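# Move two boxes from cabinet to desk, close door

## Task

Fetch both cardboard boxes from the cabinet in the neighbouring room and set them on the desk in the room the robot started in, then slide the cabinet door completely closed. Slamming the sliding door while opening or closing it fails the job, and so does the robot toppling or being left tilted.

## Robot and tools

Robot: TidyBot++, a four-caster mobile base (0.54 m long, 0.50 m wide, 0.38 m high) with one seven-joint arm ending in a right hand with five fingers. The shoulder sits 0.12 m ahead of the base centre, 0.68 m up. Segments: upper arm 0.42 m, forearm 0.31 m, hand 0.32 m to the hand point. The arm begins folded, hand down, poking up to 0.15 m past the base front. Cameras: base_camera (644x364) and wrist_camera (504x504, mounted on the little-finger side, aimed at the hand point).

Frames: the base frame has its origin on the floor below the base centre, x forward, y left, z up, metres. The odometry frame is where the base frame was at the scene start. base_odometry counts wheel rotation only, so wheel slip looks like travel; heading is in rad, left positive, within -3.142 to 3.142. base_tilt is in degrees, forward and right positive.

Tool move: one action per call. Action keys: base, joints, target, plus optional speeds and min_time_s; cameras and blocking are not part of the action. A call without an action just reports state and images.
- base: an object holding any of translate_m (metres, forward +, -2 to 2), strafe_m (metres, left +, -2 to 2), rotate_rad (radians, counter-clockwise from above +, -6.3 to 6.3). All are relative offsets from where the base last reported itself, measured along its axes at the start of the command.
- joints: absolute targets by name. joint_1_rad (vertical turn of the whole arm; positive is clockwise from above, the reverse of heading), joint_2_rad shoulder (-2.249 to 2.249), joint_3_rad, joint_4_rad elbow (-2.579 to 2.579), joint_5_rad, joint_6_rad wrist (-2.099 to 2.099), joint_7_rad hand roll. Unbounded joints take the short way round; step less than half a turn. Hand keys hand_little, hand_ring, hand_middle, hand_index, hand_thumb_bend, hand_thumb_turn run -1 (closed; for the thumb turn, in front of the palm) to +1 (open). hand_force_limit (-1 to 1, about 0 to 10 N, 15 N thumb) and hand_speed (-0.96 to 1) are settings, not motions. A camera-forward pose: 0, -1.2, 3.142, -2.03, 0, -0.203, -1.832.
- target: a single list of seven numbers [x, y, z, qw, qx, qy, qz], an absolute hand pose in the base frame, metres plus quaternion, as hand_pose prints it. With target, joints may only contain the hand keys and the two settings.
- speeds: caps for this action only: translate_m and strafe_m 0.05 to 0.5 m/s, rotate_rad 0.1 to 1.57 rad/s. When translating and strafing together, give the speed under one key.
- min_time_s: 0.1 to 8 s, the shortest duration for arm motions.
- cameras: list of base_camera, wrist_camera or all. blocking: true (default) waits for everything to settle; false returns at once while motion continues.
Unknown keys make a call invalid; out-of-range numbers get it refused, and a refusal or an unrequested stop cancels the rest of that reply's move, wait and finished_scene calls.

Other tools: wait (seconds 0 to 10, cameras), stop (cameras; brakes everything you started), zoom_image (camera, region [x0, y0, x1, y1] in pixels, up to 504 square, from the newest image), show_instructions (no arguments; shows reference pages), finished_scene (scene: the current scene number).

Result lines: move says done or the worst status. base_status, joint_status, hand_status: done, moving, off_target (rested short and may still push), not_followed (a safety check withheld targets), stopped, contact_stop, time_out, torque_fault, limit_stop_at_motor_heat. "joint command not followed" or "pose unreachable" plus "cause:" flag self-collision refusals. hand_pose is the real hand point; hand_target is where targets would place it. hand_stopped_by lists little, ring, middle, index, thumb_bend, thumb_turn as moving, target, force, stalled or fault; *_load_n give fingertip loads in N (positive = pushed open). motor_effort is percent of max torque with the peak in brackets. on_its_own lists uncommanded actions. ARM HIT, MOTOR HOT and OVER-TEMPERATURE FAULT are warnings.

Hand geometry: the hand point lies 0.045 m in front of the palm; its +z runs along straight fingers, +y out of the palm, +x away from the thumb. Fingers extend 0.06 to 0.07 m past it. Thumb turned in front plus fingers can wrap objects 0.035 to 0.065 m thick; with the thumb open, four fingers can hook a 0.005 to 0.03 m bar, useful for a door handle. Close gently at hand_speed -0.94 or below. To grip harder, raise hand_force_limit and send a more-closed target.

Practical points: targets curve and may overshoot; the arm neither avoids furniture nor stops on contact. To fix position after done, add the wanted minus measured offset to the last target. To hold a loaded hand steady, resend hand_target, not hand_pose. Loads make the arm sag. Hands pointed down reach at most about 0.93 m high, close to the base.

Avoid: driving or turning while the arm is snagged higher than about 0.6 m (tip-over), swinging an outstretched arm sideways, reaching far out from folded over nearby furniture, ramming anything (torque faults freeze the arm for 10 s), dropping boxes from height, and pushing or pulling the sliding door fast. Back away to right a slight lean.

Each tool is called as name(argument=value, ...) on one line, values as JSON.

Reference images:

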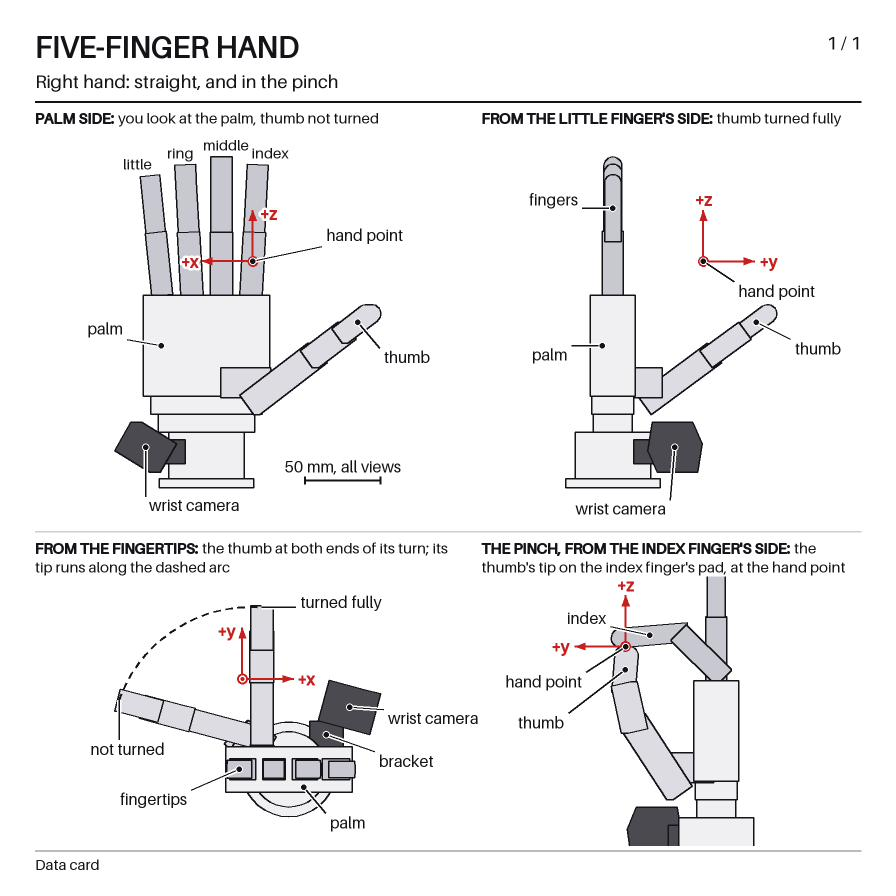

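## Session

move(joints={"joint_1_rad": 0, "joint_2_rad": -1.2, "joint_3_rad": 3.142, "joint_4_rad": -2.03, "joint_5_rad": 0, "joint_6_rad": -0.35, "joint_7_rad": -1.832, "hand_thumb_turn": 1}, cameras=["all"])

Scene clock: 3.43 s.
move: done
base_odometry: x=+0.000 y=+0.000 heading=+0.000
base_tilt: forward=-0.3 right=+0.6
base_status: not commanded
joint_positions: joint_1_rad=+0.028 joint_2_rad=-1.197 joint_3_rad=+3.126 joint_4_rad=-2.073 joint_5_rad=+0.032 joint_6_rad=-0.450 joint_7_rad=+4.398 hand_little=+1.000 hand_ring=+1.000 hand_middle=+1.000 hand_index=+1.000 hand_thumb_turn=+1.000 hand_thumb_bend=+1.000 hand_force_limit=+0.000 hand_speed=-0.800
joint_status: all done
hand_stopped_by: target,target,target,target,target,target
little_load_n: 0.0
ring_load_n: 0.0
middle_load_n: 0.0
index_load_n: 0.0
thumb_bend_load_n: 0.0
thumb_turn_load_n: 0.0
motor_effort: joint_1_rad=+1(3) joint_2_rad=+15(17) joint_3_rad=+0(2) joint_4_rad=+13(17) joint_5_rad=+2(3) joint_6_rad=+7(9) joint_7_rad=+0(2)
hand_pose: x=+0.2906 y=-0.0505 z=+1.0701 quat_wxyz=(+0.095, -0.608, +0.095, -0.782) (m; base frame)
hand_target: x=+0.2739 y=-0.0490 z=+1.1272 quat_wxyz=(+0.108, -0.552, +0.073, -0.824) (m; base frame)
hand_status: not commanded
pictures: base_camera, wrist_camera

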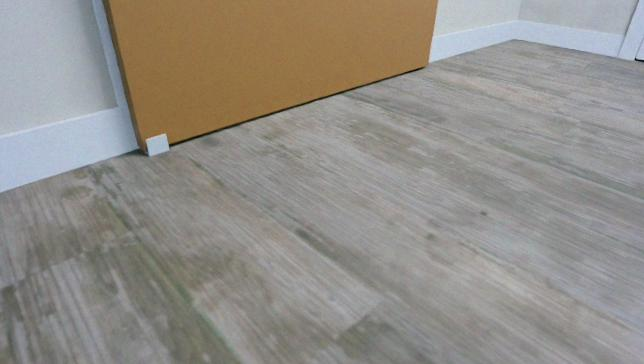

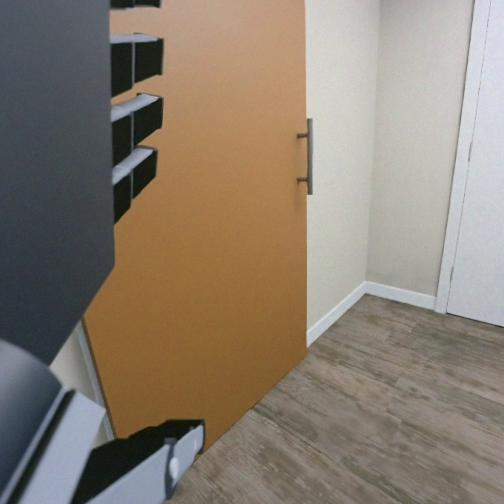

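move(base={"rotate_rad": 0.75}, cameras=["all"])

move(base={"rotate_rad": 1.2}, cameras=["all"])

move(base={"rotate_rad": 1.2}, cameras=["wrist_camera"])

move(base={"rotate_rad": 1.2}, cameras=["wrist_camera"])

Scene clock: 10.90 s.
move: done
base_odometry: x=+0.000 y=+0.000 heading=+0.749
base_tilt: forward=-0.2 right=+0.7
base_status: done
joint_positions: joint_1_rad=+0.023 joint_2_rad=-1.197 joint_3_rad=+3.126 joint_4_rad=-2.073 joint_5_rad=+0.032 joint_6_rad=-0.450 joint_7_rad=+4.400 hand_little=+1.000 hand_ring=+1.000 hand_middle=+1.000 hand_index=+1.000 hand_thumb_turn=+1.000 hand_thumb_bend=+1.000 hand_force_limit=+0.000 hand_speed=-0.800
joint_status: not commanded
hand_stopped_by: target,target,target,target,target,target
little_load_n: 0.0
ring_load_n: 0.0
middle_load_n: 0.0
index_load_n: 0.0
thumb_bend_load_n: 0.0
thumb_turn_load_n: 0.0
motor_effort: joint_1_rad=+1(2) joint_2_rad=+14(15) joint_3_rad=+0(1) joint_4_rad=+14(14) joint_5_rad=+1(2) joint_6_rad=+7(8) joint_7_rad=-1(2)
hand_pose: x=+0.2909 y=-0.0496 z=+1.0702 quat_wxyz=(+0.096, -0.608, +0.092, -0.782) (m; base frame)
hand_target: x=+0.2739 y=-0.0490 z=+1.1272 quat_wxyz=(+0.108, -0.552, +0.073, -0.824) (m; base frame)
hand_status: not commanded
pictures: base_camera, wrist_camera

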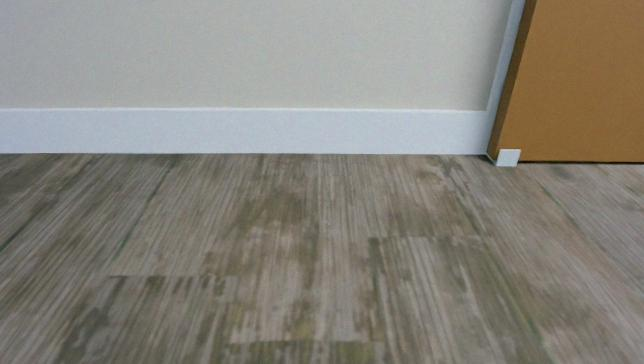

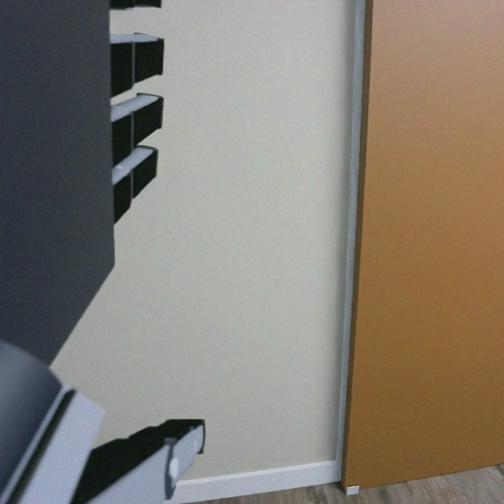

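Scene clock: 12.93 s.
move: done
base_odometry: x=+0.000 y=+0.000 heading=+1.949
base_tilt: forward=-0.3 right=+0.7
base_status: done
joint_positions: joint_1_rad=+0.021 joint_2_rad=-1.197 joint_3_rad=+3.126 joint_4_rad=-2.073 joint_5_rad=+0.032 joint_6_rad=-0.450 joint_7_rad=+4.400 hand_little=+1.000 hand_ring=+1.000 hand_middle=+1.000 hand_index=+1.000 hand_thumb_turn=+1.000 hand_thumb_bend=+1.000 hand_force_limit=+0.000 hand_speed=-0.800
joint_status: not commanded
hand_stopped_by: target,target,target,target,target,target
little_load_n: 0.0
ring_load_n: 0.0
middle_load_n: 0.0
index_load_n: 0.0
thumb_bend_load_n: 0.0
thumb_turn_load_n: 0.0
motor_effort: joint_1_rad=+1(2) joint_2_rad=+15(15) joint_3_rad=+0(1) joint_4_rad=+13(14) joint_5_rad=+0(2) joint_6_rad=+8(8) joint_7_rad=+0(1)
hand_pose: x=+0.2910 y=-0.0493 z=+1.0702 quat_wxyz=(+0.097, -0.609, +0.091, -0.782) (m; base frame)
hand_target: x=+0.2739 y=-0.0490 z=+1.1272 quat_wxyz=(+0.108, -0.552, +0.073, -0.824) (m; base frame)
hand_status: not commanded
pictures: base_camera, wrist_camera

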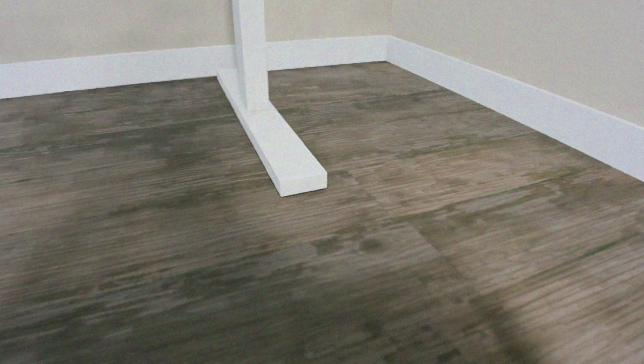

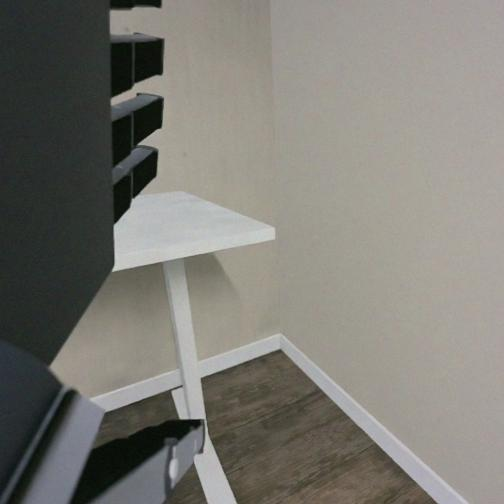

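Scene clock: 14.97 s.
move: done
base_odometry: x=+0.000 y=+0.000 heading=-3.135
base_tilt: forward=-0.3 right=+0.6
base_status: done
joint_positions: joint_1_rad=+0.020 joint_2_rad=-1.197 joint_3_rad=+3.126 joint_4_rad=-2.073 joint_5_rad=+0.032 joint_6_rad=-0.450 joint_7_rad=+4.400 hand_little=+1.000 hand_ring=+1.000 hand_middle=+1.000 hand_index=+1.000 hand_thumb_turn=+1.000 hand_thumb_bend=+1.000 hand_force_limit=+0.000 hand_speed=-0.800
joint_status: not commanded
hand_stopped_by: target,target,target,target,target,target
little_load_n: 0.0
ring_load_n: 0.0
middle_load_n: 0.0
index_load_n: 0.0
thumb_bend_load_n: 0.0
thumb_turn_load_n: 0.0
motor_effort: joint_1_rad=+1(3) joint_2_rad=+14(15) joint_3_rad=+1(1) joint_4_rad=+13(14) joint_5_rad=+1(2) joint_6_rad=+8(8) joint_7_rad=+1(1)
hand_pose: x=+0.2910 y=-0.0491 z=+1.0702 quat_wxyz=(+0.097, -0.609, +0.091, -0.782) (m; base frame)
hand_target: x=+0.2739 y=-0.0490 z=+1.1272 quat_wxyz=(+0.108, -0.552, +0.073, -0.824) (m; base frame)
hand_status: not commanded
pictures: wrist_camera

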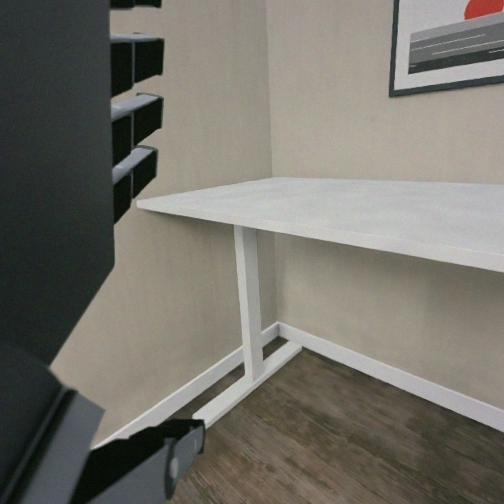

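Scene clock: 17.00 s.
move: done
base_odometry: x=+0.000 y=+0.000 heading=-1.935
base_tilt: forward=-0.3 right=+0.7
base_status: done
joint_positions: joint_1_rad=+0.019 joint_2_rad=-1.197 joint_3_rad=+3.126 joint_4_rad=-2.073 joint_5_rad=+0.032 joint_6_rad=-0.450 joint_7_rad=+4.400 hand_little=+1.000 hand_ring=+1.000 hand_middle=+1.000 hand_index=+1.000 hand_thumb_turn=+1.000 hand_thumb_bend=+1.000 hand_force_limit=+0.000 hand_speed=-0.800
joint_status: not commanded
hand_stopped_by: target,target,target,target,target,target
little_load_n: 0.0
ring_load_n: 0.0
middle_load_n: 0.0
index_load_n: 0.0
thumb_bend_load_n: 0.0
thumb_turn_load_n: 0.0
motor_effort: joint_1_rad=+0(2) joint_2_rad=+14(15) joint_3_rad=+1(1) joint_4_rad=+13(14) joint_5_rad=+2(2) joint_6_rad=+7(8) joint_7_rad=+0(1)
hand_pose: x=+0.2911 y=-0.0490 z=+1.0702 quat_wxyz=(+0.098, -0.609, +0.091, -0.782) (m; base frame)
hand_target: x=+0.2739 y=-0.0490 z=+1.1272 quat_wxyz=(+0.108, -0.552, +0.073, -0.824) (m; base frame)
hand_status: not commanded
pictures: wrist_camera

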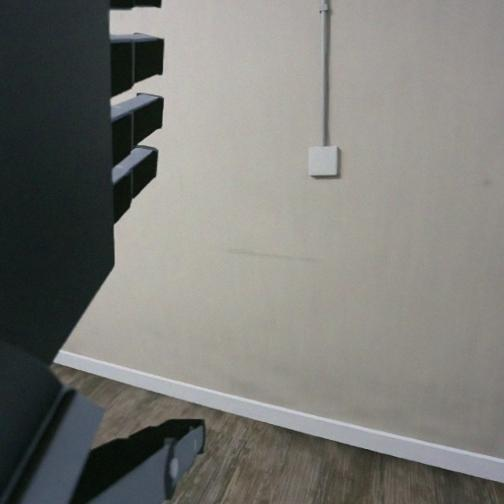

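move(base={"rotate_rad": 2.735})

move(base={"strafe_m": -0.9, "translate_m": -0.05}, cameras=["all"])

Scene clock: 42.70 s.
move: done
base_odometry: x=+0.000 y=+0.000 heading=+0.799
base_tilt: forward=-0.2 right=+0.7
base_status: done
joint_positions: joint_1_rad=+0.019 joint_2_rad=-1.197 joint_3_rad=+3.126 joint_4_rad=-2.073 joint_5_rad=+0.032 joint_6_rad=-0.450 joint_7_rad=+4.400 hand_little=+1.000 hand_ring=+1.000 hand_middle=+1.000 hand_index=+1.000 hand_thumb_turn=+1.000 hand_thumb_bend=+1.000 hand_force_limit=+0.000 hand_speed=-0.800
joint_status: not commanded
hand_stopped_by: target,target,target,target,target,target
little_load_n: 0.0
ring_load_n: 0.0
middle_load_n: -0.5
index_load_n: 0.0
thumb_bend_load_n: 0.0
thumb_turn_load_n: 0.0
motor_effort: joint_1_rad=+1(2) joint_2_rad=+15(15) joint_3_rad=+1(1) joint_4_rad=+13(14) joint_5_rad=+1(2) joint_6_rad=+7(9) joint_7_rad=+1(1)
hand_pose: x=+0.2911 y=-0.0490 z=+1.0702 quat_wxyz=(+0.098, -0.609, +0.091, -0.782) (m; base frame)
hand_target: x=+0.2739 y=-0.0490 z=+1.1272 quat_wxyz=(+0.108, -0.552, +0.073, -0.824) (m; base frame)
hand_status: not commanded
pictures: none

Scene clock: 45.43 s.
move: done
base_odometry: x=+0.610 y=-0.664 heading=+0.800
base_tilt: forward=-0.3 right=+0.7
base_status: done
joint_positions: joint_1_rad=+0.015 joint_2_rad=-1.197 joint_3_rad=+3.133 joint_4_rad=-2.073 joint_5_rad=+0.032 joint_6_rad=-0.450 joint_7_rad=+4.400 hand_little=+1.000 hand_ring=+1.000 hand_middle=+1.000 hand_index=+1.000 hand_thumb_turn=+1.000 hand_thumb_bend=+1.000 hand_force_limit=+0.000 hand_speed=-0.800
joint_status: not commanded
hand_stopped_by: target,target,target,target,target,target
little_load_n: 0.0
ring_load_n: 0.5
middle_load_n: 0.0
index_load_n: 0.0
thumb_bend_load_n: 0.0
thumb_turn_load_n: 0.0
motor_effort: joint_1_rad=+0(3) joint_2_rad=+15(15) joint_3_rad=+1(3) joint_4_rad=+13(14) joint_5_rad=+2(2) joint_6_rad=+7(8) joint_7_rad=+0(2)
hand_pose: x=+0.2911 y=-0.0511 z=+1.0701 quat_wxyz=(+0.100, -0.608, +0.093, -0.782) (m; base frame)
hand_target: x=+0.2739 y=-0.0490 z=+1.1272 quat_wxyz=(+0.108, -0.552, +0.073, -0.824) (m; base frame)
hand_status: not commanded
pictures: base_camera, wrist_camera

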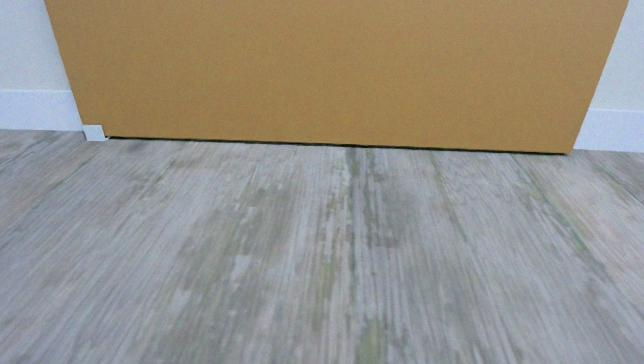

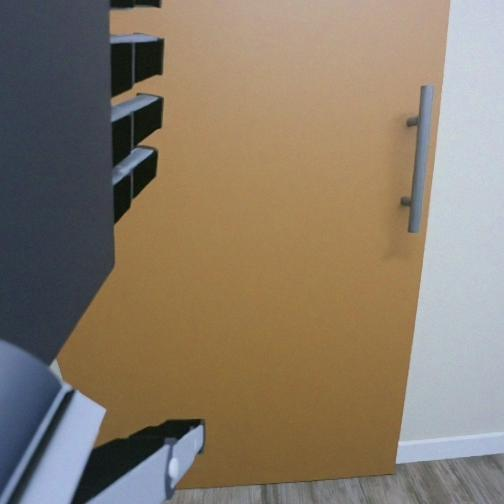

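move(joints={"joint_1_rad": 0, "joint_2_rad": 0.073, "joint_3_rad": 3.142, "joint_4_rad": -1.72, "joint_5_rad": 0, "joint_6_rad": 0.33, "joint_7_rad": 1.57}, base={"strafe_m": -0.37}, speeds={"strafe_m": 0.3}, min_time_s=2, cameras=["all"])

Scene clock: 60.60 s.
move: done
base_odometry: x=+0.876 y=-0.922 heading=+0.799
base_tilt: forward=-0.2 right=+0.7
base_status: done
joint_positions: joint_1_rad=+0.015 joint_2_rad=+0.072 joint_3_rad=+3.136 joint_4_rad=-1.773 joint_5_rad=+0.032 joint_6_rad=+0.228 joint_7_rad=+1.624 hand_little=+1.000 hand_ring=+1.000 hand_middle=+1.000 hand_index=+1.000 hand_thumb_turn=+1.000 hand_thumb_bend=+1.000 hand_force_limit=+0.000 hand_speed=-0.800
joint_status: all done
hand_stopped_by: target,target,target,target,target,target
little_load_n: 0.0
ring_load_n: 0.0
middle_load_n: 0.0
index_load_n: 0.0
thumb_bend_load_n: 0.0
thumb_turn_load_n: 0.0
motor_effort: joint_1_rad=+1(3) joint_2_rad=-18(21) joint_3_rad=+0(2) joint_4_rad=+16(17) joint_5_rad=+1(2) joint_6_rad=+8(9) joint_7_rad=+0(2)
hand_pose: x=+0.7750 y=+0.0597 z=+1.0273 quat_wxyz=(+0.690, -0.029, +0.723, -0.029) (m; base frame)
hand_target: x=+0.7732 y=+0.0613 z=+1.0975 quat_wxyz=(+0.744, +0.000, +0.668, +0.000) (m; base frame)
hand_status: not commanded
pictures: base_camera, wrist_camera

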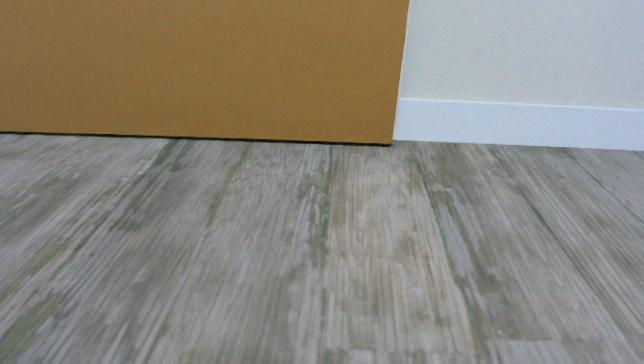

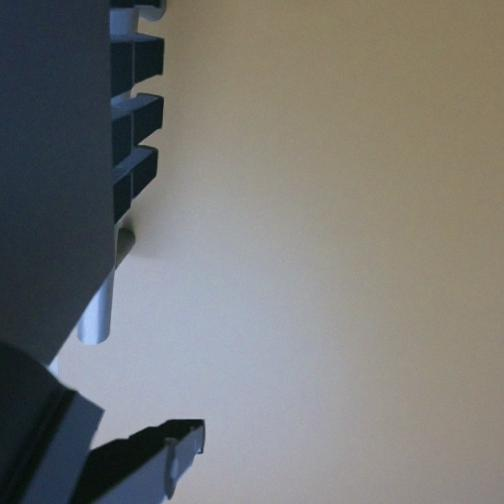

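move(base={"strafe_m": -0.09}, speeds={"strafe_m": 0.2}, cameras=["all"])

Scene clock: 81.30 s.
move: done
base_odometry: x=+0.940 y=-0.985 heading=+0.799
base_tilt: forward=-0.2 right=+0.7
base_status: done
joint_positions: joint_1_rad=+0.012 joint_2_rad=+0.072 joint_3_rad=+3.137 joint_4_rad=-1.773 joint_5_rad=+0.032 joint_6_rad=+0.230 joint_7_rad=+1.621 hand_little=+1.000 hand_ring=+1.000 hand_middle=+1.000 hand_index=+1.000 hand_thumb_turn=+1.000 hand_thumb_bend=+1.000 hand_force_limit=+0.000 hand_speed=-0.800
joint_status: not commanded
hand_stopped_by: target,target,target,target,target,target
little_load_n: 0.0
ring_load_n: 0.0
middle_load_n: 0.0
index_load_n: 0.0
thumb_bend_load_n: 0.0
thumb_turn_load_n: 0.0
motor_effort: joint_1_rad=+1(3) joint_2_rad=-18(20) joint_3_rad=+0(3) joint_4_rad=+16(16) joint_5_rad=+2(2) joint_6_rad=+7(8) joint_7_rad=+0(1)
hand_pose: x=+0.7749 y=+0.0613 z=+1.0279 quat_wxyz=(+0.691, -0.029, +0.722, -0.028) (m; base frame)
hand_target: x=+0.7732 y=+0.0613 z=+1.0975 quat_wxyz=(+0.744, +0.000, +0.668, +0.000) (m; base frame)
hand_status: not commanded
pictures: base_camera, wrist_camera

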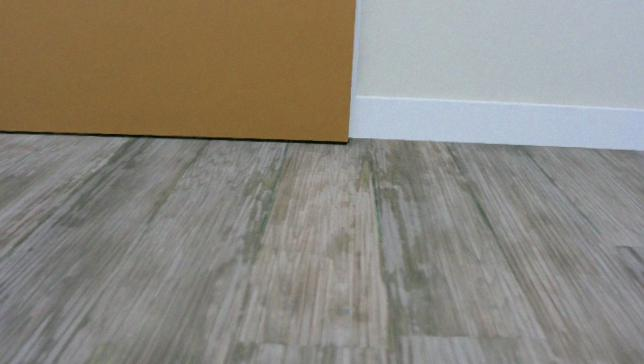

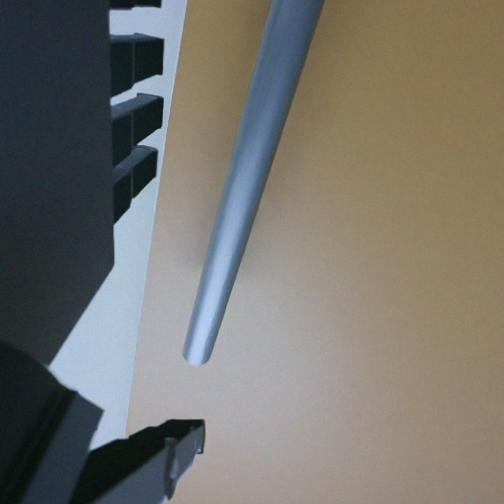

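move(base={"translate_m": 0.078}, speeds={"translate_m": 0.1})

move(base={"strafe_m": 0.12}, speeds={"strafe_m": 0.05}, cameras=["all"])

Scene clock: 87.33 s.
move: done
base_odometry: x=+0.995 y=-0.929 heading=+0.799
base_tilt: forward=-0.2 right=+0.7
base_status: done
joint_positions: joint_1_rad=+0.012 joint_2_rad=+0.076 joint_3_rad=+3.137 joint_4_rad=-1.771 joint_5_rad=+0.032 joint_6_rad=+0.231 joint_7_rad=+1.621 hand_little=+1.000 hand_ring=+1.000 hand_middle=+1.000 hand_index=+1.000 hand_thumb_turn=+1.000 hand_thumb_bend=+1.000 hand_force_limit=+0.000 hand_speed=-0.800
joint_status: not commanded
hand_stopped_by: target,target,target,target,target,target
little_load_n: 0.0
ring_load_n: 0.0
middle_load_n: 0.0
index_load_n: 0.0
thumb_bend_load_n: 0.0
thumb_turn_load_n: 0.0
motor_effort: joint_1_rad=+1(2) joint_2_rad=-17(21) joint_3_rad=+0(1) joint_4_rad=+16(17) joint_5_rad=+0(2) joint_6_rad=+7(9) joint_7_rad=+0(1)
hand_pose: x=+0.7763 y=+0.0613 z=+1.0271 quat_wxyz=(+0.690, -0.029, +0.722, -0.028) (m; base frame)
hand_target: x=+0.7732 y=+0.0613 z=+1.0975 quat_wxyz=(+0.744, +0.000, +0.668, +0.000) (m; base frame)
hand_status: not commanded
pictures: none

Scene clock: 90.23 s.
move: done
base_odometry: x=+0.909 y=-0.845 heading=+0.799
base_tilt: forward=-0.2 right=+0.6
base_status: done
joint_positions: joint_1_rad=+0.027 joint_2_rad=+0.076 joint_3_rad=+3.168 joint_4_rad=-1.770 joint_5_rad=+0.032 joint_6_rad=+0.232 joint_7_rad=+1.613 hand_little=+1.000 hand_ring=+1.000 hand_middle=+1.000 hand_index=+1.000 hand_thumb_turn=+1.000 hand_thumb_bend=+1.000 hand_force_limit=+0.000 hand_speed=-0.800
joint_status: not commanded
hand_stopped_by: target,target,target,target,target,target
little_load_n: 0.0
ring_load_n: 0.0
middle_load_n: 0.0
index_load_n: 0.0
thumb_bend_load_n: 0.0
thumb_turn_load_n: -0.5
motor_effort: joint_1_rad=-2(9) joint_2_rad=-18(20) joint_3_rad=-4(9) joint_4_rad=+17(19) joint_5_rad=+2(5) joint_6_rad=+8(10) joint_7_rad=+0(2)
hand_pose: x=+0.7790 y=+0.0315 z=+1.0276 quat_wxyz=(+0.690, -0.010, +0.723, -0.042) (m; base frame)
hand_target: x=+0.7732 y=+0.0613 z=+1.0975 quat_wxyz=(+0.744, +0.000, +0.668, +0.000) (m; base frame)
hand_status: not commanded
pictures: base_camera, wrist_camera

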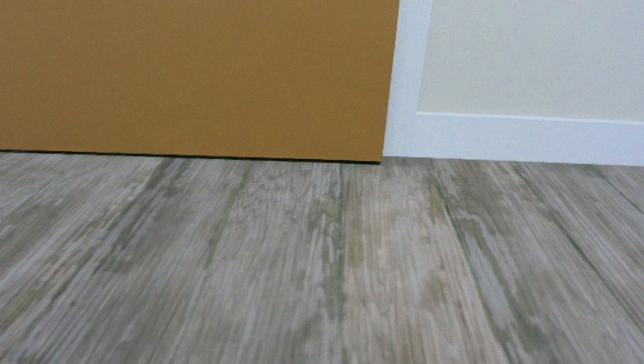

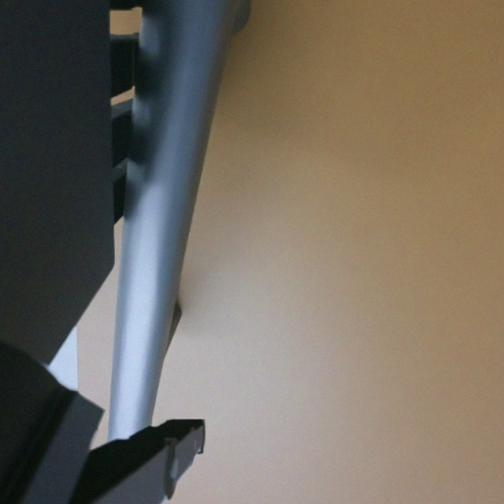

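move(base={"strafe_m": 0.4}, speeds={"strafe_m": 0.07}, cameras=["all"])

Scene clock: 99.70 s.
move: done
base_odometry: x=+0.622 y=-0.566 heading=+0.799
base_tilt: forward=-0.3 right=+0.7
base_status: done
joint_positions: joint_1_rad=+0.063 joint_2_rad=+0.065 joint_3_rad=+3.203 joint_4_rad=-1.781 joint_5_rad=+0.032 joint_6_rad=+0.232 joint_7_rad=+1.604 hand_little=+1.000 hand_ring=+1.000 hand_middle=+0.999 hand_index=+1.000 hand_thumb_turn=+1.000 hand_thumb_bend=+1.000 hand_force_limit=+0.000 hand_speed=-0.800
joint_status: not commanded
hand_stopped_by: target,target,target,target,target,target
little_load_n: 0.0
ring_load_n: 0.0
middle_load_n: -6.0
index_load_n: 0.5
thumb_bend_load_n: 0.0
thumb_turn_load_n: -0.5
motor_effort: joint_1_rad=-8(16) joint_2_rad=-13(20) joint_3_rad=-9(15) joint_4_rad=+32(33) joint_5_rad=+4(7) joint_6_rad=+20(21) joint_7_rad=+2(3)
hand_pose: x=+0.7753 y=-0.0143 z=+1.0292 quat_wxyz=(+0.689, +0.018, +0.722, -0.064) (m; base frame)
hand_target: x=+0.7732 y=+0.0613 z=+1.0975 quat_wxyz=(+0.744, +0.000, +0.668, +0.000) (m; base frame)
hand_status: not commanded
pictures: base_camera, wrist_camera

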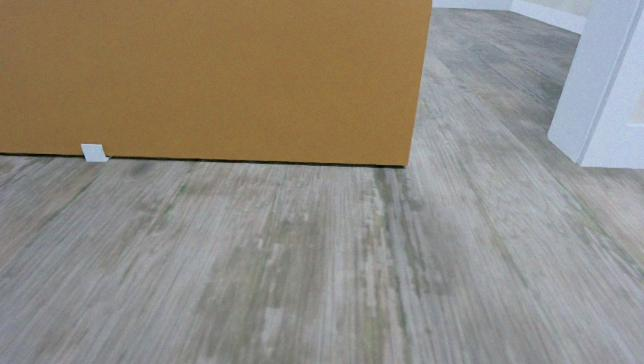

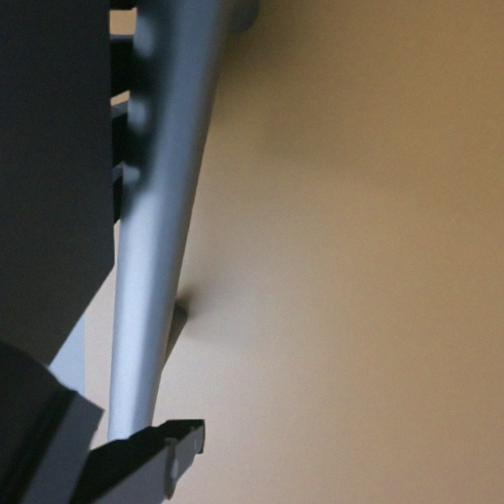

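move(base={"strafe_m": 0.43}, speeds={"strafe_m": 0.07}, cameras=["all"])

Scene clock: 111.00 s.
move: done
base_odometry: x=+0.314 y=-0.266 heading=+0.798
base_tilt: forward=-0.3 right=+0.6
base_status: done
joint_positions: joint_1_rad=+0.086 joint_2_rad=+0.048 joint_3_rad=+3.226 joint_4_rad=-1.799 joint_5_rad=+0.031 joint_6_rad=+0.235 joint_7_rad=+1.602 hand_little=+1.000 hand_ring=+1.000 hand_middle=+0.999 hand_index=+1.000 hand_thumb_turn=+1.000 hand_thumb_bend=+1.000 hand_force_limit=+0.000 hand_speed=-0.800
joint_status: not commanded
hand_stopped_by: target,target,target,target,target,target
little_load_n: 0.0
ring_load_n: 0.0
middle_load_n: -3.5
index_load_n: 0.5
thumb_bend_load_n: 0.0
thumb_turn_load_n: 0.0
motor_effort: joint_1_rad=-12(19) joint_2_rad=-10(18) joint_3_rad=-12(19) joint_4_rad=+35(36) joint_5_rad=+5(8) joint_6_rad=+22(23) joint_7_rad=+2(3)
hand_pose: x=+0.7670 y=-0.0432 z=+1.0301 quat_wxyz=(+0.688, +0.036, +0.721, -0.079) (m; base frame)
hand_target: x=+0.7732 y=+0.0613 z=+1.0975 quat_wxyz=(+0.744, +0.000, +0.668, +0.000) (m; base frame)
hand_status: not commanded
pictures: base_camera, wrist_camera

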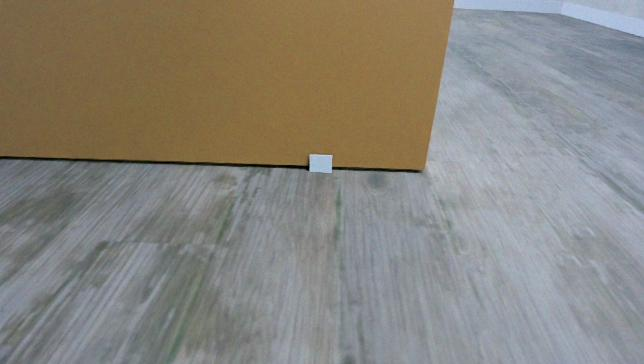

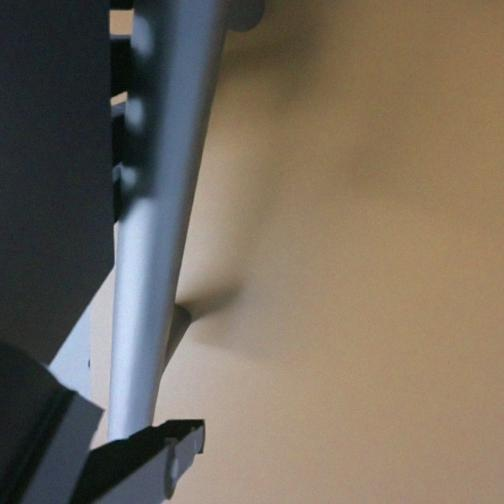

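move(base={"strafe_m": 0.11}, speeds={"strafe_m": 0.06}, cameras=["base_camera"])

Scene clock: 116.70 s.
move: done
base_odometry: x=+0.236 y=-0.189 heading=+0.798
base_tilt: forward=-0.3 right=+0.7
base_status: done
joint_positions: joint_1_rad=+0.094 joint_2_rad=+0.046 joint_3_rad=+3.235 joint_4_rad=-1.801 joint_5_rad=+0.028 joint_6_rad=+0.235 joint_7_rad=+1.599 hand_little=+1.000 hand_ring=+1.000 hand_middle=+0.999 hand_index=+1.000 hand_thumb_turn=+1.000 hand_thumb_bend=+1.000 hand_force_limit=+0.000 hand_speed=-0.800
joint_status: not commanded
hand_stopped_by: target,target,target,target,target,target
little_load_n: 0.0
ring_load_n: 0.0
middle_load_n: -6.5
index_load_n: 0.5
thumb_bend_load_n: 0.0
thumb_turn_load_n: 0.0
motor_effort: joint_1_rad=-16(21) joint_2_rad=-10(15) joint_3_rad=-15(20) joint_4_rad=+35(36) joint_5_rad=+5(8) joint_6_rad=+23(23) joint_7_rad=+3(4)
hand_pose: x=+0.7653 y=-0.0546 z=+1.0305 quat_wxyz=(+0.688, +0.044, +0.720, -0.083) (m; base frame)
hand_target: x=+0.7732 y=+0.0613 z=+1.0975 quat_wxyz=(+0.744, +0.000, +0.668, +0.000) (m; base frame)
hand_status: not commanded
pictures: base_camera

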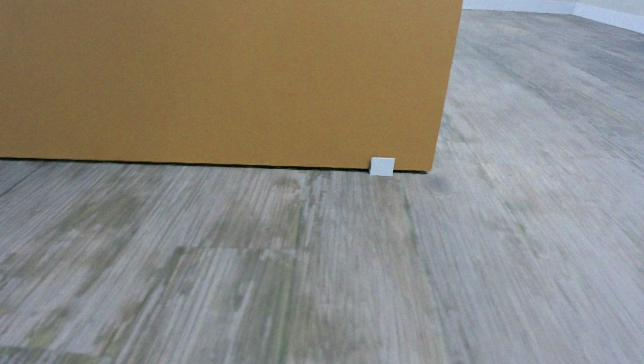

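move(base={"strafe_m": -0.15}, speeds={"strafe_m": 0.1})

move(base={"strafe_m": -0.43}, joints={"joint_1_rad": 0, "joint_2_rad": -1.2, "joint_3_rad": 3.142, "joint_4_rad": -2.03, "joint_5_rad": 0, "joint_6_rad": -0.35, "joint_7_rad": -1.832}, cameras=["all"])

Scene clock: 123.63 s.
move: done
base_odometry: x=+0.343 y=-0.294 heading=+0.797
base_tilt: forward=-0.2 right=+0.7
base_status: done
joint_positions: joint_1_rad=-0.003 joint_2_rad=+0.029 joint_3_rad=+3.128 joint_4_rad=-1.819 joint_5_rad=+0.028 joint_6_rad=+0.235 joint_7_rad=+1.599 hand_little=+1.000 hand_ring=+1.000 hand_middle=+1.000 hand_index=+1.000 hand_thumb_turn=+1.000 hand_thumb_bend=+1.000 hand_force_limit=+0.000 hand_speed=-0.800
joint_status: not commanded
hand_stopped_by: target,target,target,target,target,target
little_load_n: 0.0
ring_load_n: 0.0
middle_load_n: -3.0
index_load_n: 0.0
thumb_bend_load_n: 0.0
thumb_turn_load_n: 0.0
motor_effort: joint_1_rad=+3(15) joint_2_rad=-11(12) joint_3_rad=+2(15) joint_4_rad=+25(39) joint_5_rad=+0(6) joint_6_rad=+14(26) joint_7_rad=+0(2)
hand_pose: x=+0.7549 y=+0.0756 z=+1.0303 quat_wxyz=(+0.692, -0.028, +0.721, -0.011) (m; base frame)
hand_target: x=+0.7732 y=+0.0613 z=+1.0975 quat_wxyz=(+0.744, +0.000, +0.668, +0.000) (m; base frame)
hand_status: not commanded
pictures: none

Scene clock: 127.23 s.
move: done
base_odometry: x=+0.651 y=-0.594 heading=+0.797
base_tilt: forward=-0.2 right=+0.7
base_status: done
joint_positions: joint_1_rad=-0.011 joint_2_rad=-1.195 joint_3_rad=+3.141 joint_4_rad=-1.996 joint_5_rad=+0.028 joint_6_rad=-0.256 joint_7_rad=+4.398 hand_little=+1.000 hand_ring=+1.000 hand_middle=+1.000 hand_index=+1.000 hand_thumb_turn=+1.000 hand_thumb_bend=+1.000 hand_force_limit=+0.000 hand_speed=-0.800
joint_status: all done
hand_stopped_by: target,target,target,target,target,target
little_load_n: 0.0
ring_load_n: 0.0
middle_load_n: 0.0
index_load_n: 0.0
thumb_bend_load_n: 0.0
thumb_turn_load_n: 0.0
motor_effort: joint_1_rad=+1(8) joint_2_rad=+15(20) joint_3_rad=+0(7) joint_4_rad=+12(25) joint_5_rad=+1(2) joint_6_rad=+7(14) joint_7_rad=+0(2)
hand_pose: x=+0.2569 y=-0.0480 z=+1.1726 quat_wxyz=(+0.127, -0.499, +0.072, -0.854) (m; base frame)
hand_target: x=+0.2739 y=-0.0490 z=+1.1272 quat_wxyz=(+0.108, -0.552, +0.073, -0.824) (m; base frame)
hand_status: not commanded
pictures: base_camera, wrist_camera

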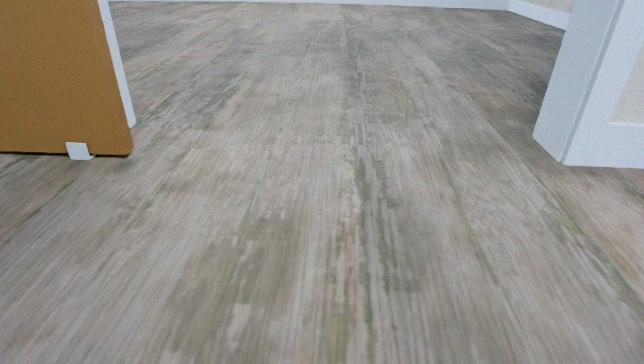

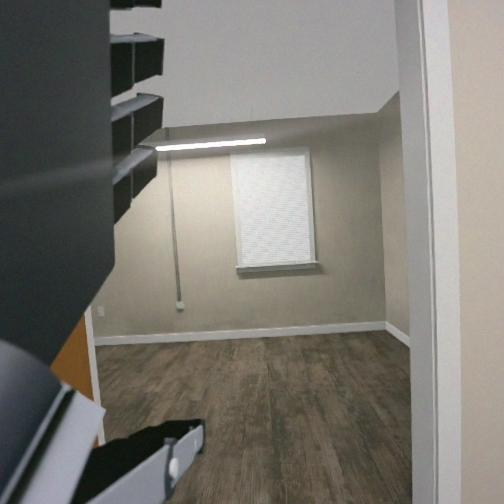

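move(base={"translate_m": 1.6}, cameras=["all"])

move(base={"rotate_rad": 1.2}, cameras=["wrist_camera"])

move(base={"rotate_rad": -2.4}, cameras=["wrist_camera"])

Scene clock: 135.90 s.
move: done
base_odometry: x=+1.769 y=+0.550 heading=+0.797
base_tilt: forward=-0.2 right=+0.7
base_status: done
joint_positions: joint_1_rad=-0.011 joint_2_rad=-1.201 joint_3_rad=+3.141 joint_4_rad=-2.003 joint_5_rad=+0.028 joint_6_rad=-0.261 joint_7_rad=+4.400 hand_little=+1.000 hand_ring=+1.000 hand_middle=+1.000 hand_index=+1.000 hand_thumb_turn=+1.000 hand_thumb_bend=+1.000 hand_force_limit=+0.000 hand_speed=-0.800
joint_status: not commanded
hand_stopped_by: target,target,target,target,target,target
little_load_n: 0.0
ring_load_n: 0.0
middle_load_n: 0.0
index_load_n: 0.0
thumb_bend_load_n: 0.0
thumb_turn_load_n: 0.0
motor_effort: joint_1_rad=+1(2) joint_2_rad=+15(18) joint_3_rad=+0(2) joint_4_rad=+13(14) joint_5_rad=+2(2) joint_6_rad=+7(8) joint_7_rad=+0(1)
hand_pose: x=+0.2570 y=-0.0481 z=+1.1682 quat_wxyz=(+0.126, -0.502, +0.072, -0.853) (m; base frame)
hand_target: x=+0.2739 y=-0.0490 z=+1.1272 quat_wxyz=(+0.108, -0.552, +0.073, -0.824) (m; base frame)
hand_status: not commanded
pictures: base_camera, wrist_camera

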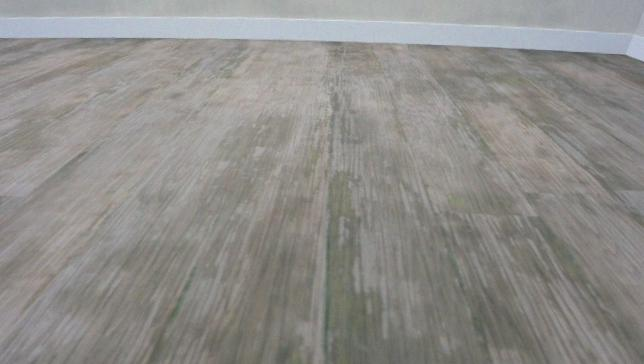

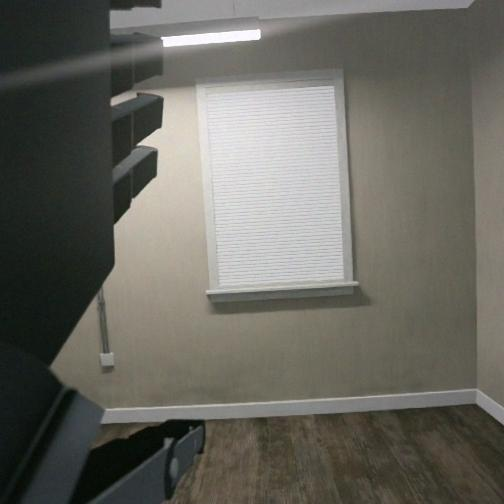

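Scene clock: 137.93 s.
move: done
base_odometry: x=+1.769 y=+0.550 heading=+1.996
base_tilt: forward=-0.3 right=+0.6
base_status: done
joint_positions: joint_1_rad=-0.011 joint_2_rad=-1.201 joint_3_rad=+3.141 joint_4_rad=-2.003 joint_5_rad=+0.028 joint_6_rad=-0.261 joint_7_rad=+4.400 hand_little=+1.000 hand_ring=+1.000 hand_middle=+1.000 hand_index=+1.000 hand_thumb_turn=+1.000 hand_thumb_bend=+1.000 hand_force_limit=+0.000 hand_speed=-0.800
joint_status: not commanded
hand_stopped_by: target,target,target,target,target,target
little_load_n: 0.0
ring_load_n: 0.0
middle_load_n: 0.0
index_load_n: 0.0
thumb_bend_load_n: 0.0
thumb_turn_load_n: 0.0
motor_effort: joint_1_rad=+0(2) joint_2_rad=+16(16) joint_3_rad=+0(2) joint_4_rad=+12(13) joint_5_rad=+2(2) joint_6_rad=+7(8) joint_7_rad=+0(1)
hand_pose: x=+0.2570 y=-0.0481 z=+1.1682 quat_wxyz=(+0.126, -0.502, +0.072, -0.853) (m; base frame)
hand_target: x=+0.2739 y=-0.0490 z=+1.1272 quat_wxyz=(+0.108, -0.552, +0.073, -0.824) (m; base frame)
hand_status: not commanded
pictures: wrist_camera

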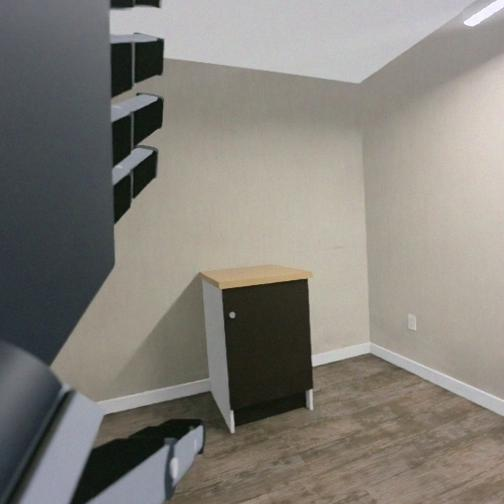

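Scene clock: 140.87 s.
move: done
base_odometry: x=+1.769 y=+0.550 heading=-0.403
base_tilt: forward=-0.3 right=+0.7
base_status: done
joint_positions: joint_1_rad=-0.011 joint_2_rad=-1.201 joint_3_rad=+3.141 joint_4_rad=-2.003 joint_5_rad=+0.028 joint_6_rad=-0.261 joint_7_rad=+4.400 hand_little=+1.000 hand_ring=+1.000 hand_middle=+1.000 hand_index=+1.000 hand_thumb_turn=+1.000 hand_thumb_bend=+1.000 hand_force_limit=+0.000 hand_speed=-0.800
joint_status: not commanded
hand_stopped_by: target,target,target,target,target,target
little_load_n: 0.0
ring_load_n: 0.0
middle_load_n: 0.0
index_load_n: 0.0
thumb_bend_load_n: 0.5
thumb_turn_load_n: 0.0
motor_effort: joint_1_rad=+1(2) joint_2_rad=+15(16) joint_3_rad=+0(1) joint_4_rad=+13(13) joint_5_rad=+1(2) joint_6_rad=+7(8) joint_7_rad=+0(1)
hand_pose: x=+0.2570 y=-0.0481 z=+1.1682 quat_wxyz=(+0.126, -0.502, +0.072, -0.853) (m; base frame)
hand_target: x=+0.2739 y=-0.0490 z=+1.1272 quat_wxyz=(+0.108, -0.552, +0.073, -0.824) (m; base frame)
hand_status: not commanded
pictures: wrist_camera

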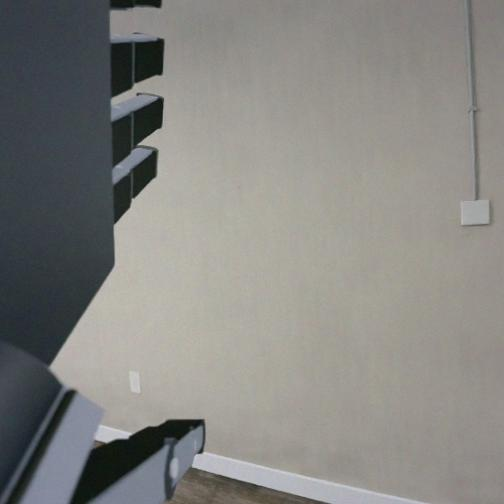

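move(base={"rotate_rad": 2.77}, cameras=["all"])

Scene clock: 148.23 s.
move: done
base_odometry: x=+1.769 y=+0.550 heading=+2.366
base_tilt: forward=-0.2 right=+0.7
base_status: done
joint_positions: joint_1_rad=-0.011 joint_2_rad=-1.201 joint_3_rad=+3.141 joint_4_rad=-2.003 joint_5_rad=+0.028 joint_6_rad=-0.261 joint_7_rad=+4.400 hand_little=+1.000 hand_ring=+1.000 hand_middle=+1.000 hand_index=+1.000 hand_thumb_turn=+1.000 hand_thumb_bend=+1.000 hand_force_limit=+0.000 hand_speed=-0.800
joint_status: not commanded
hand_stopped_by: target,target,target,target,target,target
little_load_n: 0.0
ring_load_n: 0.0
middle_load_n: 0.0
index_load_n: 0.0
thumb_bend_load_n: 0.0
thumb_turn_load_n: 0.0
motor_effort: joint_1_rad=+2(2) joint_2_rad=+15(16) joint_3_rad=+0(1) joint_4_rad=+12(13) joint_5_rad=+2(2) joint_6_rad=+7(8) joint_7_rad=+0(1)
hand_pose: x=+0.2570 y=-0.0481 z=+1.1682 quat_wxyz=(+0.126, -0.502, +0.072, -0.853) (m; base frame)
hand_target: x=+0.2739 y=-0.0490 z=+1.1272 quat_wxyz=(+0.108, -0.552, +0.073, -0.824) (m; base frame)
hand_status: not commanded
pictures: base_camera, wrist_camera

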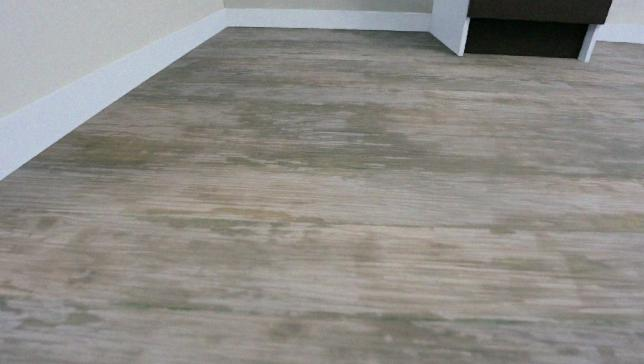

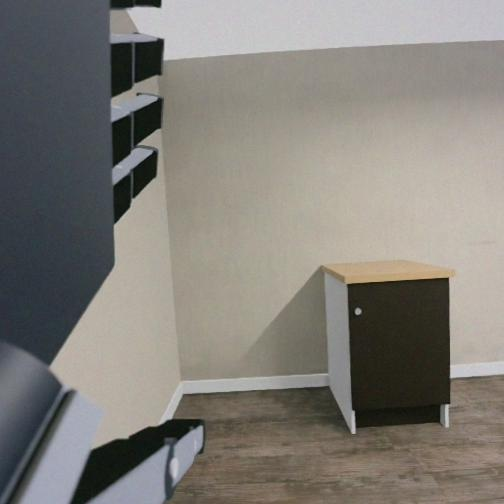

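move(base={"translate_m": 0.75, "strafe_m": -0.52}, cameras=["all"])

Scene clock: 160.17 s.
move: done
base_odometry: x=+1.597 y=+1.446 heading=+2.367
base_tilt: forward=-0.3 right=+0.7
base_status: done
joint_positions: joint_1_rad=-0.011 joint_2_rad=-1.202 joint_3_rad=+3.141 joint_4_rad=-2.004 joint_5_rad=+0.028 joint_6_rad=-0.261 joint_7_rad=+4.400 hand_little=+1.000 hand_ring=+1.000 hand_middle=+1.000 hand_index=+1.000 hand_thumb_turn=+1.000 hand_thumb_bend=+1.000 hand_force_limit=+0.000 hand_speed=-0.800
joint_status: not commanded
hand_stopped_by: target,target,target,target,target,target
little_load_n: 0.0
ring_load_n: 0.0
middle_load_n: 0.0
index_load_n: 0.0
thumb_bend_load_n: 0.0
thumb_turn_load_n: 0.0
motor_effort: joint_1_rad=+1(3) joint_2_rad=+15(18) joint_3_rad=+0(2) joint_4_rad=+12(13) joint_5_rad=+2(2) joint_6_rad=+7(7) joint_7_rad=+1(1)
hand_pose: x=+0.2568 y=-0.0481 z=+1.1680 quat_wxyz=(+0.126, -0.502, +0.072, -0.853) (m; base frame)
hand_target: x=+0.2739 y=-0.0490 z=+1.1272 quat_wxyz=(+0.108, -0.552, +0.073, -0.824) (m; base frame)
hand_status: not commanded
pictures: base_camera, wrist_camera

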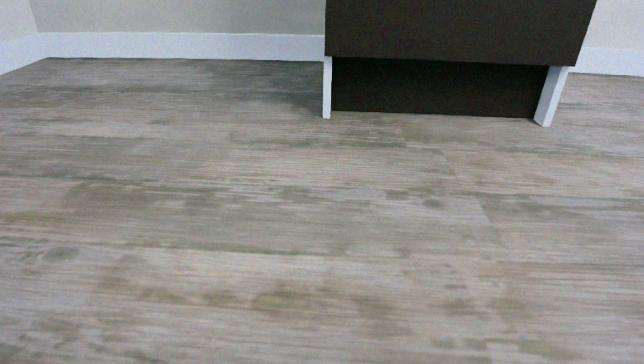

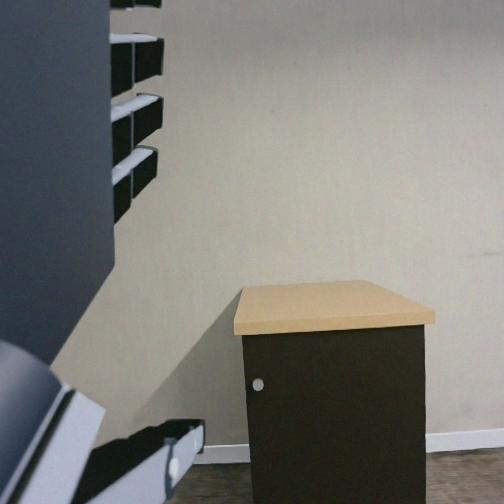

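move(base={"translate_m": 0.3, "strafe_m": 0.045}, joints={"joint_1_rad": 0, "joint_2_rad": -0.082, "joint_3_rad": 3.142, "joint_4_rad": -2.15, "joint_5_rad": 0, "joint_6_rad": -0.292, "joint_7_rad": 0, "hand_thumb_turn": -1, "hand_thumb_bend": 0.45, "hand_index": 0.55, "hand_middle": 0.55, "hand_speed": 0.2}, speeds={"translate_m": 0.15}, cameras=["all"])

Scene clock: 174.87 s.
move: done
base_odometry: x=+1.352 y=+1.624 heading=+2.367
base_tilt: forward=-0.2 right=+0.7
base_status: done
joint_positions: joint_1_rad=-0.011 joint_2_rad=-0.078 joint_3_rad=+3.141 joint_4_rad=-2.116 joint_5_rad=+0.028 joint_6_rad=-0.261 joint_7_rad=+6.230 hand_little=+1.000 hand_ring=+1.000 hand_middle=+0.550 hand_index=+0.550 hand_thumb_turn=-1.000 hand_thumb_bend=+0.450 hand_force_limit=+0.000 hand_speed=+0.200
joint_status: all done
hand_stopped_by: target,target,target,target,target,target
little_load_n: 0.0
ring_load_n: 0.0
middle_load_n: 0.5
index_load_n: 0.0
thumb_bend_load_n: 0.0
thumb_turn_load_n: 0.0
motor_effort: joint_1_rad=+0(3) joint_2_rad=-12(18) joint_3_rad=-1(1) joint_4_rad=+14(17) joint_5_rad=+2(3) joint_6_rad=+5(9) joint_7_rad=+1(2)
hand_pose: x=+0.6469 y=-0.0270 z=+0.7900 quat_wxyz=(-0.286, -0.651, -0.640, -0.293) (m; base frame)
hand_target: x=+0.6304 y=-0.0297 z=+0.7650 quat_wxyz=(-0.269, -0.654, -0.654, -0.269) (m; base frame)
hand_status: not commanded
pictures: base_camera, wrist_camera

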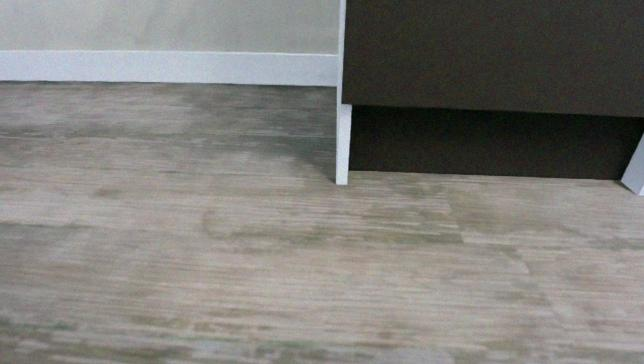

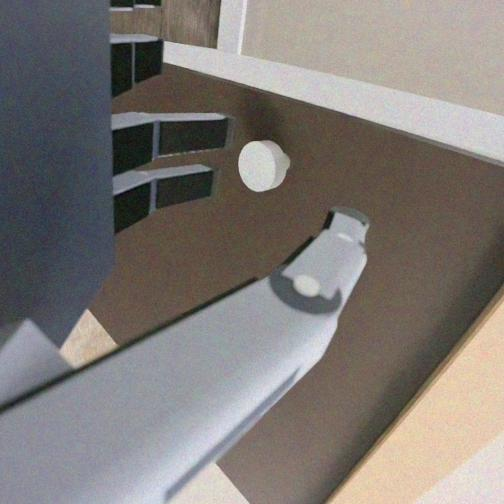

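move(joints={"joint_2_rad": -0.082, "joint_4_rad": -2.2, "joint_6_rad": -0.33}, base={"translate_m": 0.07}, speeds={"translate_m": 0.1}, cameras=["all"])

Scene clock: 186.23 s.
move: done
base_odometry: x=+1.301 y=+1.673 heading=+2.367
base_tilt: forward=-0.2 right=+0.7
base_status: done
joint_positions: joint_1_rad=-0.011 joint_2_rad=-0.077 joint_3_rad=+3.141 joint_4_rad=-2.172 joint_5_rad=+0.028 joint_6_rad=-0.263 joint_7_rad=+6.232 hand_little=+1.000 hand_ring=+1.000 hand_middle=+0.550 hand_index=+0.550 hand_thumb_turn=-1.000 hand_thumb_bend=+0.450 hand_force_limit=+0.000 hand_speed=+0.200
joint_status: all done
hand_stopped_by: target,target,target,target,target,target
little_load_n: 0.0
ring_load_n: 0.0
middle_load_n: 0.0
index_load_n: 0.0
thumb_bend_load_n: 0.0
thumb_turn_load_n: 0.0
motor_effort: joint_1_rad=+0(2) joint_2_rad=-11(14) joint_3_rad=+0(2) joint_4_rad=+14(15) joint_5_rad=+1(2) joint_6_rad=+6(6) joint_7_rad=+1(1)
hand_pose: x=+0.6283 y=-0.0271 z=+0.7581 quat_wxyz=(-0.268, -0.658, -0.649, -0.273) (m; base frame)
hand_target: x=+0.6052 y=-0.0297 z=+0.7284 quat_wxyz=(-0.240, -0.665, -0.665, -0.240) (m; base frame)
hand_status: not commanded
pictures: base_camera, wrist_camera

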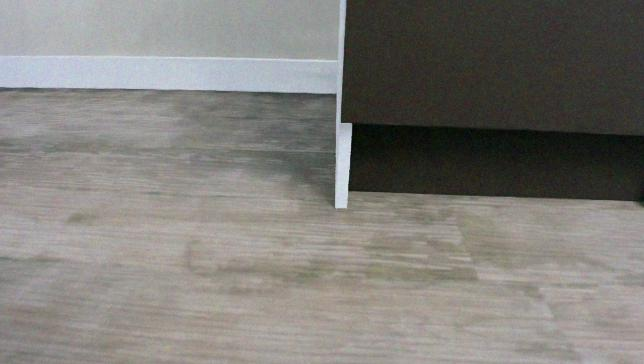

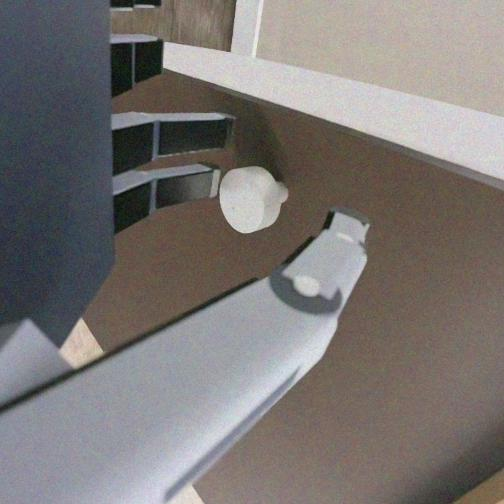

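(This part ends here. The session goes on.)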